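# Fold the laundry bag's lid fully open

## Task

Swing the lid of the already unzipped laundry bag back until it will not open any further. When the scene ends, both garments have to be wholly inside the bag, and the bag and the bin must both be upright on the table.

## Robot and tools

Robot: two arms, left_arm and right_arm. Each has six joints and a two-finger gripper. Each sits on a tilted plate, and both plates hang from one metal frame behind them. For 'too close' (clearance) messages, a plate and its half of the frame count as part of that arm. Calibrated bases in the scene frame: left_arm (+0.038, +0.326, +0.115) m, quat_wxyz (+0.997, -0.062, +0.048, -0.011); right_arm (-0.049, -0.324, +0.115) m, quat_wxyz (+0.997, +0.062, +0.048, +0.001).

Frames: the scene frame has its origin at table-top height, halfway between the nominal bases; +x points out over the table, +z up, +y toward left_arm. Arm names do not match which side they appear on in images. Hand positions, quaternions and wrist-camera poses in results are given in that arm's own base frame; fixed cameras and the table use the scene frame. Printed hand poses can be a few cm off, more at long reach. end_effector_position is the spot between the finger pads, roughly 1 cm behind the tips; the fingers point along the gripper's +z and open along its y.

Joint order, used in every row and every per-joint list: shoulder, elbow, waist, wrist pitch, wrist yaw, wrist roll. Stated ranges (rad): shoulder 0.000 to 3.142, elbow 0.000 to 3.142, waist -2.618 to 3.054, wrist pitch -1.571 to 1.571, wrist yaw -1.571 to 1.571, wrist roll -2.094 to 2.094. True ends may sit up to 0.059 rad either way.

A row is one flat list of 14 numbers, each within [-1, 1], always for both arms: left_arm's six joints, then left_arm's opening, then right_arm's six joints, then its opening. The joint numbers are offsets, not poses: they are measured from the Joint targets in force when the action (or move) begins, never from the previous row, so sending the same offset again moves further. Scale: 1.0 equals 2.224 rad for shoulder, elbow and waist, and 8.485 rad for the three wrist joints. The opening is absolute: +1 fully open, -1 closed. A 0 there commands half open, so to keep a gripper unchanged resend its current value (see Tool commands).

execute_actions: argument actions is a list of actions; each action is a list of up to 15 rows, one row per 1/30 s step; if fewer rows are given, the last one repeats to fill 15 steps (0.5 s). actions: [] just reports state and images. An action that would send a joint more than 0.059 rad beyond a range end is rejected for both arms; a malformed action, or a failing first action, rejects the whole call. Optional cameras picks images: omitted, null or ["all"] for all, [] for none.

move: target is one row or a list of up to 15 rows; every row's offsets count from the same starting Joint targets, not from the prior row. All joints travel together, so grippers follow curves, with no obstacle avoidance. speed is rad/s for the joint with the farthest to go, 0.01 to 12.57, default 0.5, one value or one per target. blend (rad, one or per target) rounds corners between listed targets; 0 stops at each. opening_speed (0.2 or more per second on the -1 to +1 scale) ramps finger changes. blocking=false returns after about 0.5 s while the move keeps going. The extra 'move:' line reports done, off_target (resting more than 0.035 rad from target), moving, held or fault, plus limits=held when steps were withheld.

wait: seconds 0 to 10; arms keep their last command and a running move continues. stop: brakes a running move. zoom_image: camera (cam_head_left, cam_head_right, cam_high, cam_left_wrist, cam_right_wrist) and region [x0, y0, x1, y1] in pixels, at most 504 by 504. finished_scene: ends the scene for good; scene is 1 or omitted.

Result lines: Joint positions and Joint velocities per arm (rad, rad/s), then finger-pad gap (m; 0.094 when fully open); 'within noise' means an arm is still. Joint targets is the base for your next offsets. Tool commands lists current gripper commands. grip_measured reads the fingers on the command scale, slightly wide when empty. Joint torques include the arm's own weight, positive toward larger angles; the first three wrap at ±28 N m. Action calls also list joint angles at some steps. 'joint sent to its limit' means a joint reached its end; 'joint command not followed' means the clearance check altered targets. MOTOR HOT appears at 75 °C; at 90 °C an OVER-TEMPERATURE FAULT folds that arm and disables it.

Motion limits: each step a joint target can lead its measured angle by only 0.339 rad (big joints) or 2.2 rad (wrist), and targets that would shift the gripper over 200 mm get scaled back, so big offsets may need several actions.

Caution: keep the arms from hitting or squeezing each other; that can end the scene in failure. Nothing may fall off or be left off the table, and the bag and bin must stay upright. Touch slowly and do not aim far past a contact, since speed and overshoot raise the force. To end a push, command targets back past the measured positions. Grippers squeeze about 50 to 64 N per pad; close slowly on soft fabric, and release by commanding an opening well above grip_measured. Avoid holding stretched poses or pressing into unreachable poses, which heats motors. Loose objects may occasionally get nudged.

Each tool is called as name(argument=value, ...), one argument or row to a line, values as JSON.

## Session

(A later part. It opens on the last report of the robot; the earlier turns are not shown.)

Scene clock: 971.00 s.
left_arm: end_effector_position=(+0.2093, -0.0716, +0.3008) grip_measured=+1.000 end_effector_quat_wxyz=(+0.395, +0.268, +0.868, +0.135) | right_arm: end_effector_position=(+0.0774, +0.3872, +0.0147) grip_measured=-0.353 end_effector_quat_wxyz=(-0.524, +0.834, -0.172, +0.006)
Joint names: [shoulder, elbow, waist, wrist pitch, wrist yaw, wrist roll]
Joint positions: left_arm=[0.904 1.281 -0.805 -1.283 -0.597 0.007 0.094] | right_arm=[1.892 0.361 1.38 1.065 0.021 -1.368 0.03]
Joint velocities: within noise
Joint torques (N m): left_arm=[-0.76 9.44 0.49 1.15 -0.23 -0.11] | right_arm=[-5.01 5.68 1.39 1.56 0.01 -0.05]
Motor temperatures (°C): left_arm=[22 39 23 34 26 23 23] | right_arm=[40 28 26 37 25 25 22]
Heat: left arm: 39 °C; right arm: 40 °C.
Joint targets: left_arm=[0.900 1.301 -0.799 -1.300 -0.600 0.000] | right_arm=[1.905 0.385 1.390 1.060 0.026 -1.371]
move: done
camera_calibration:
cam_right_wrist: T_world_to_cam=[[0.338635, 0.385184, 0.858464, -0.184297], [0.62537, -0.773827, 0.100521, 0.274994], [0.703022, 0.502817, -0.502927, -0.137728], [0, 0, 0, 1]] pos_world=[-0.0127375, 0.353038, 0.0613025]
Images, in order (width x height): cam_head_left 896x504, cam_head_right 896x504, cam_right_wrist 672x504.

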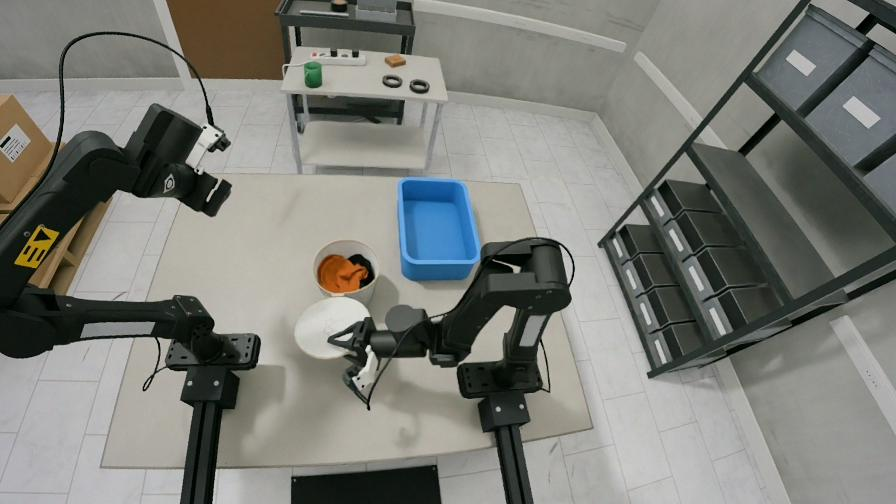

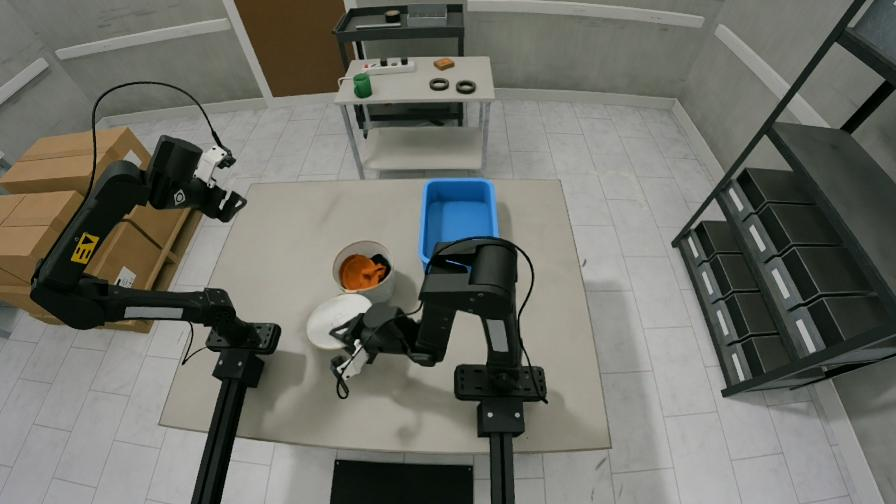

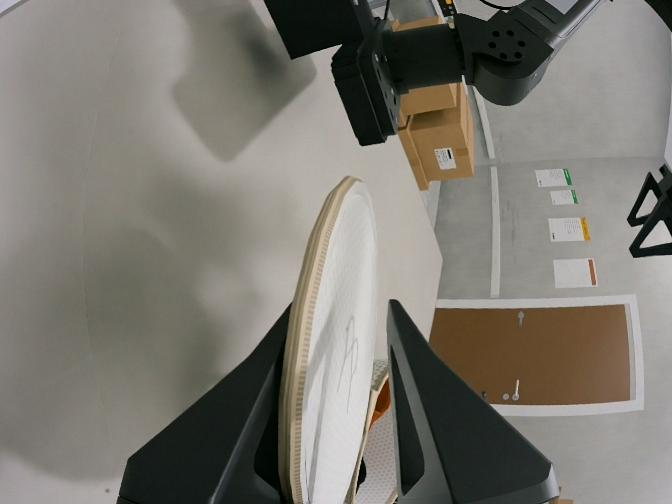

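move(
  target=[0,0,0,0,0,0,1,0.090,0,0,0.0118,0,-0.0412,-0.15],
  speed=0.25,
  opening_speed=0.5,
  cameras=["cam_right_wrist","cam_head_right","cam_head_left"],
)

zoom_image(
  camera="cam_head_left",
  region=[280, 220, 480, 360],
)

Scene clock: 989.63 s.
left_arm: end_effector_position=(+0.2093, -0.0716, +0.3008) grip_measured=+1.000 end_effector_quat_wxyz=(+0.395, +0.268, +0.868, +0.135) | right_arm: end_effector_position=(+0.0747, +0.3723, -0.0401) grip_measured=-0.153 end_effector_quat_wxyz=(-0.467, +0.880, -0.025, +0.089)
Joint names: [shoulder, elbow, waist, wrist pitch, wrist yaw, wrist roll]
Joint positions: left_arm=[0.904 1.281 -0.805 -1.283 -0.597 0.007 0.094] | right_arm=[2.091 0.363 1.38 1.148 0.022 -1.717 0.04]
Joint velocities: within noise
Joint torques (N m): left_arm=[-0.73 9.52 0.55 1.15 -0.22 -0.14] | right_arm=[-5.5 4.52 1.44 1.7 -0.01 -0.05]
Motor temperatures (°C): left_arm=[22 39 23 34 26 23 23] | right_arm=[39 29 26 36 25 25 22]
Heat: left arm: 39 °C; right arm: 39 °C.
Joint targets: left_arm=[0.900 1.301 -0.799 -1.300 -0.600 0.000] | right_arm=[2.105 0.385 1.390 1.160 0.026 -1.720]
move: done
camera_calibration:
cam_right_wrist: T_world_to_cam=[[0.0209442, 0.5662, 0.824002, -0.175578], [0.677135, -0.614403, 0.404966, 0.219569], [0.735561, 0.549479, -0.396262, -0.171493], [0, 0, 0, 1]] pos_world=[-0.018857, 0.328548, -0.0121971]
Images, in order (width x height): cam_head_left 896x504, cam_head_right 896x504, cam_right_wrist 672x504.

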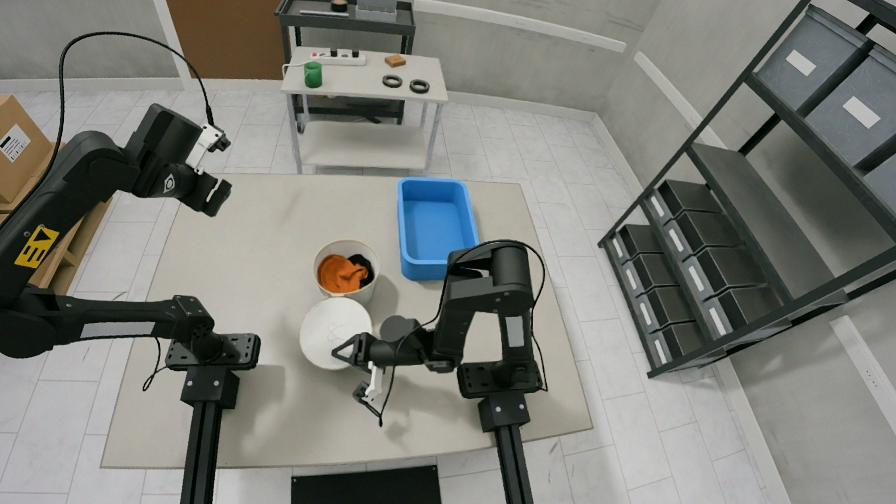

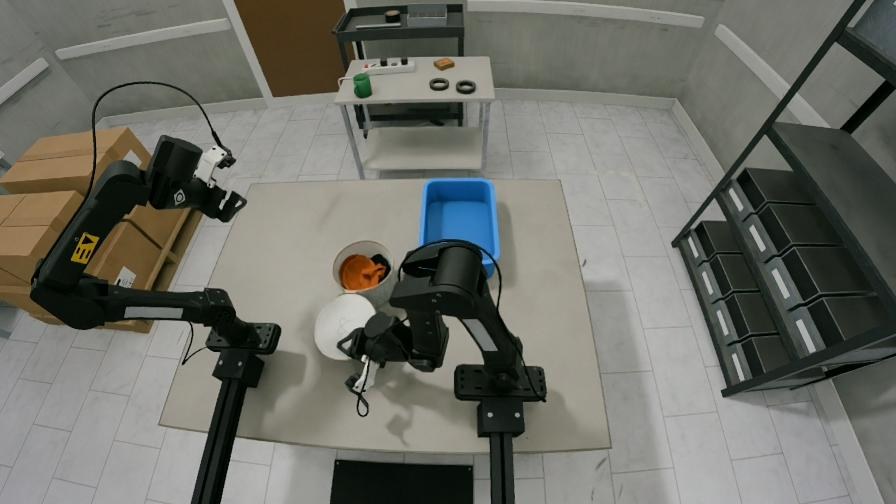

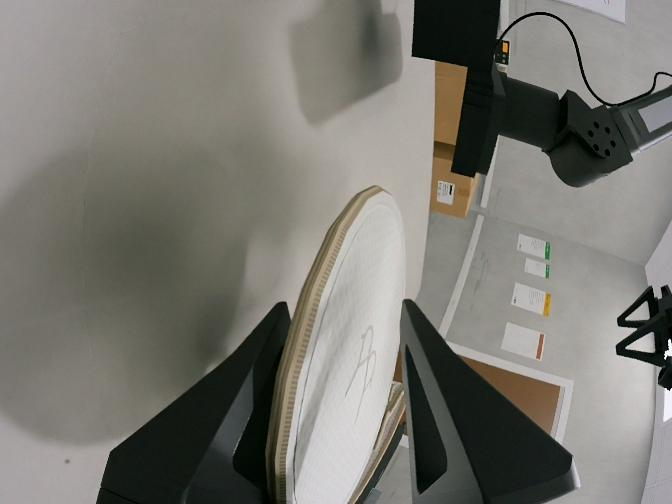

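Scaled by 2.520 from the camera's 896x504 image, which has a finer 1280x720 frame.

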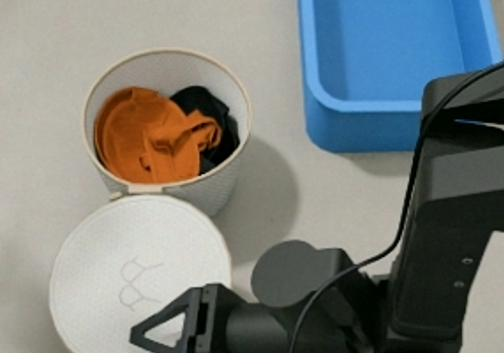

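move(
  target=[0,0,0,0,0,0,1,-0.0225,-0.1147,0,0.0236,0,0,-0.15],
  speed=0.2,
  cameras=["cam_right_wrist","cam_head_right","cam_head_left","cam_high"],
)

zoom_image(
  camera="cam_head_left",
  region=[280, 220, 480, 360],
)

zoom_image(
  camera="cam_high",
  region=[390, 130, 530, 260],
)

Scene clock: 1018.40 s.
left_arm: end_effector_position=(+0.2093, -0.0716, +0.3008) grip_measured=+1.000 end_effector_quat_wxyz=(+0.395, +0.268, +0.868, +0.135) | right_arm: end_effector_position=(+0.0640, +0.3161, -0.0388) grip_measured=-0.153 end_effector_quat_wxyz=(-0.463, +0.882, -0.024, +0.089)
Joint names: [shoulder, elbow, waist, wrist pitch, wrist yaw, wrist roll]
Joint positions: left_arm=[0.904 1.281 -0.805 -1.283 -0.597 0.007 0.094] | right_arm=[2.078 0.138 1.38 1.35 0.022 -1.718 0.04]
Joint velocities: within noise
Joint torques (N m): left_arm=[-0.8 9.52 0.24 1.14 -0.22 -0.05] | right_arm=[-7.16 0.95 1.31 1.63 -0.01 -0.04]
Motor temperatures (°C): left_arm=[22 39 23 33 26 23 23] | right_arm=[38 28 26 38 25 25 22]
Heat: left arm: 39 °C; right arm: 38 °C.
Joint targets: left_arm=[0.900 1.301 -0.799 -1.300 -0.600 0.000] | right_arm=[2.055 0.130 1.390 1.360 0.025 -1.721]
move: done
camera_calibration:
cam_right_wrist: T_world_to_cam=[[0.0211096, 0.572914, 0.819343, -0.146881], [0.677519, -0.610849, 0.409672, 0.19081], [0.735202, 0.546473, -0.401055, -0.131285], [0, 0, 0, 1]] pos_world=[-0.029656, 0.27245, -0.0104756]
Images, in order (width x height): cam_head_left 896x504, cam_head_right 896x504, cam_high 896x504, cam_right_wrist 672x504.

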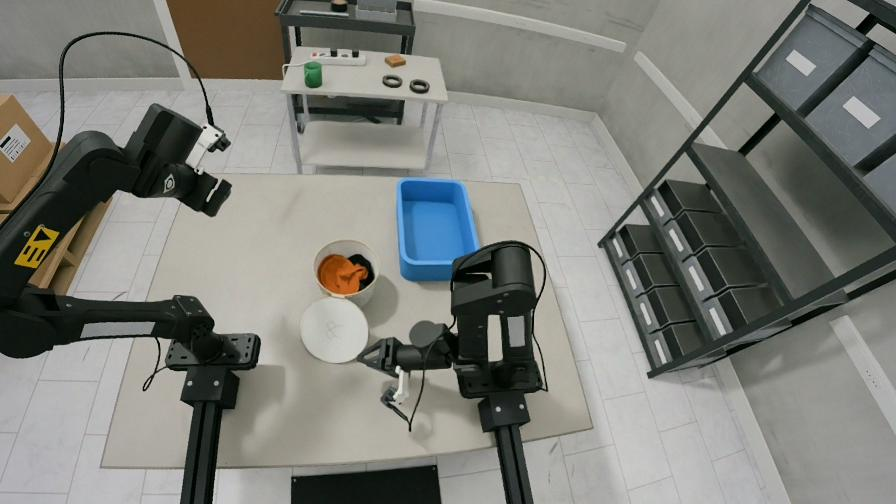

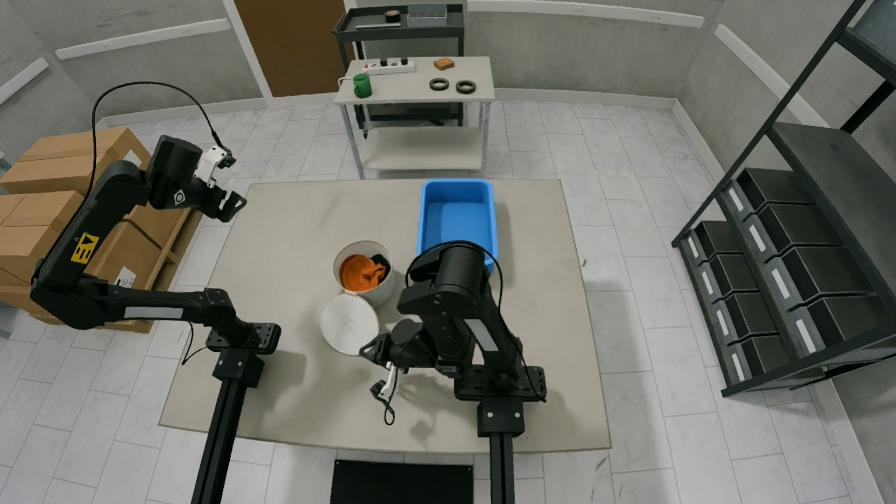

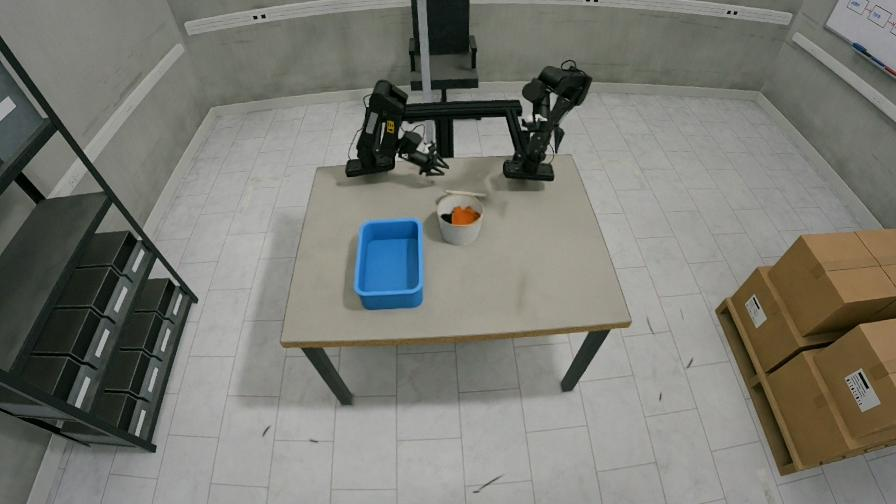

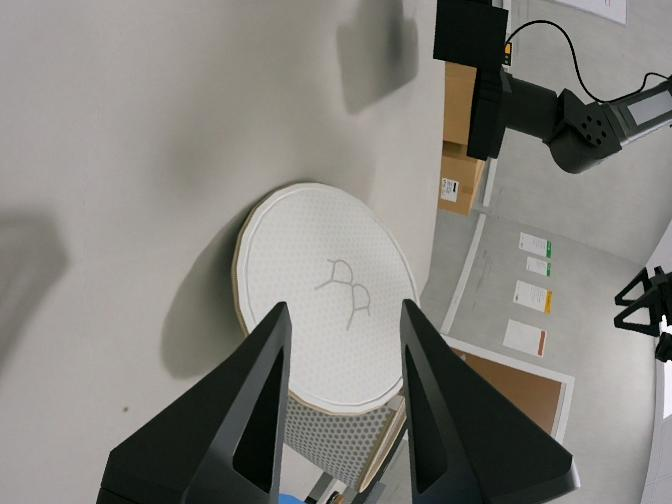

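Scaled by 2.520 from the camera's 896x504 image, which has a finer 1280x720 frame.

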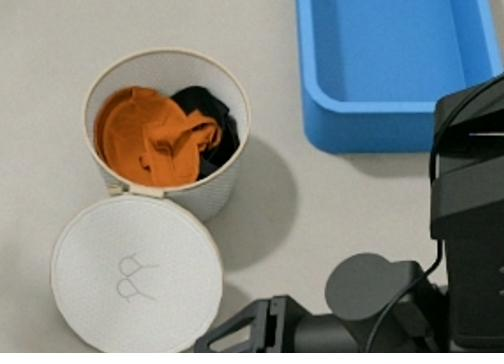

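Scaled by 3.600 from the camera's 896x504 image, which has a finer 1280x720 frame.

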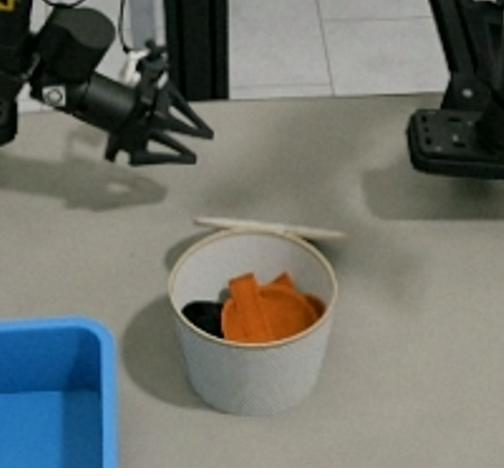

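zoom_image(
  camera="cam_right_wrist",
  region=[150, 150, 450, 430],
)

Scaled by 1.680 from the camera's 672x504 image, which has a finer 960x720 frame.

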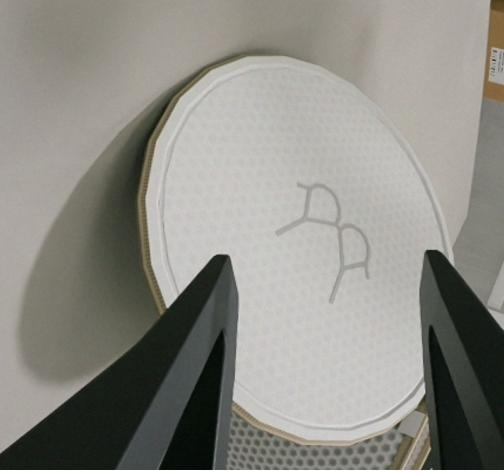

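move(
  target=[0,0,0,0,0,0,1,-0.18,0,0,0,0,0,-0.15],
  speed=0.4,
  cameras=["cam_right_wrist","cam_head_right","cam_head_left"],
)

zoom_image(
  camera="cam_head_left",
  region=[280, 220, 480, 360],
)

Scene clock: 1054.77 s.
left_arm: end_effector_position=(+0.2093, -0.0716, +0.3008) grip_measured=+1.000 end_effector_quat_wxyz=(+0.395, +0.268, +0.868, +0.135) | right_arm: end_effector_position=(+0.0712, +0.3534, +0.0956) grip_measured=-0.153 end_effector_quat_wxyz=(-0.632, +0.766, -0.024, +0.117)
Joint names: [shoulder, elbow, waist, wrist pitch, wrist yaw, wrist roll]
Joint positions: left_arm=[0.904 1.281 -0.805 -1.283 -0.597 0.007 0.094] | right_arm=[1.671 0.138 1.38 1.358 0.023 -1.719 0.04]
Joint velocities: within noise
Joint torques (N m): left_arm=[-0.92 9.59 0.46 1.16 -0.21 -0.09] | right_arm=[-5.38 3.1 1.2 1.66 -0.01 -0.03]
Motor temperatures (°C): left_arm=[22 40 23 33 26 23 23] | right_arm=[40 27 26 38 25 25 22]
Heat: left arm: 40 °C; right arm: 40 °C.
Joint targets: left_arm=[0.900 1.301 -0.799 -1.300 -0.600 0.000] | right_arm=[1.654 0.130 1.390 1.360 0.026 -1.720]
move: done
camera_calibration:
cam_right_wrist: T_world_to_cam=[[-0.0508747, 0.201734, 0.978118, -0.15752], [0.653557, -0.733833, 0.185344, 0.220278], [0.755166, 0.648685, -0.0945108, -0.169956], [0, 0, 0, 1]] pos_world=[-0.0236327, 0.303672, 0.0971836]
Images, in order (width x height): cam_head_left 896x504, cam_head_right 896x504, cam_right_wrist 672x504.

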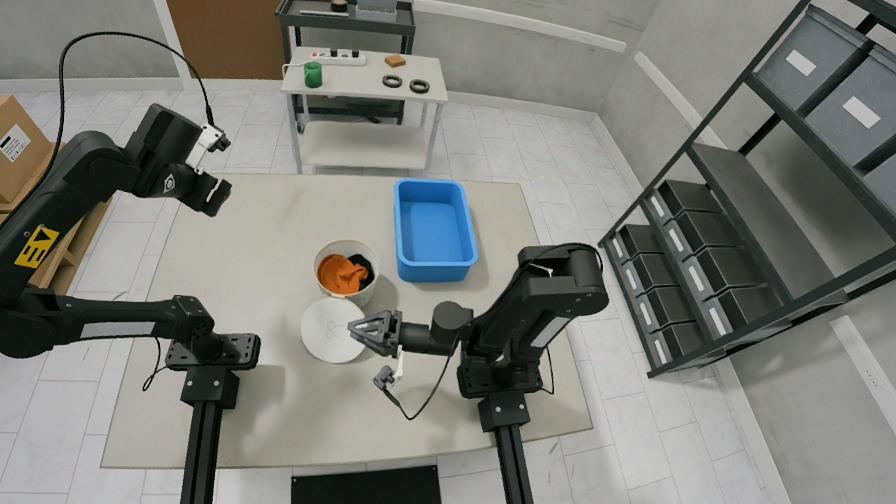

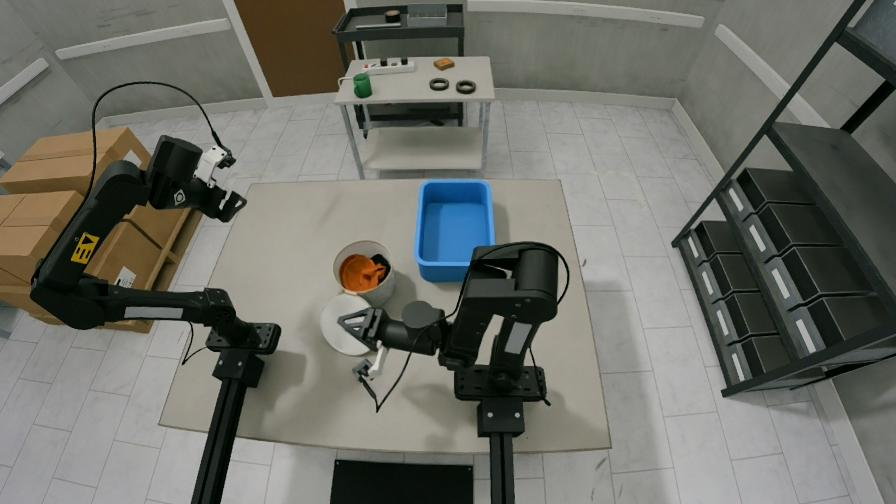

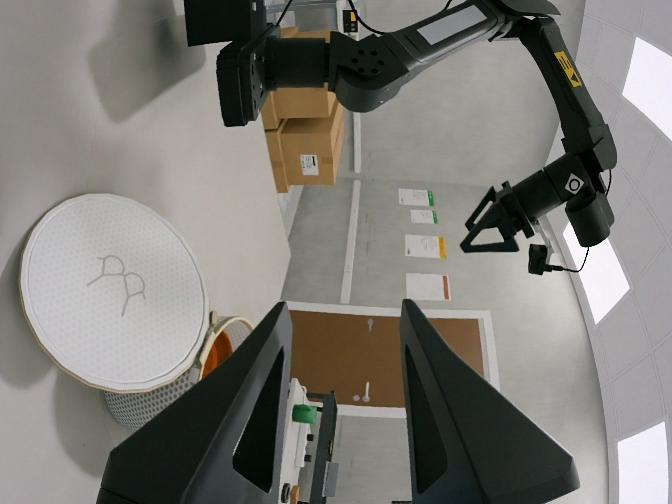

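Scaled by 2.520 from the camera's 896x504 image, which has a finer 1280x720 frame.

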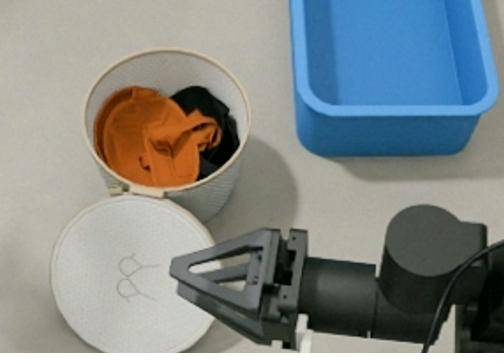

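finished_scene(
)

The scene is finished: the task was done.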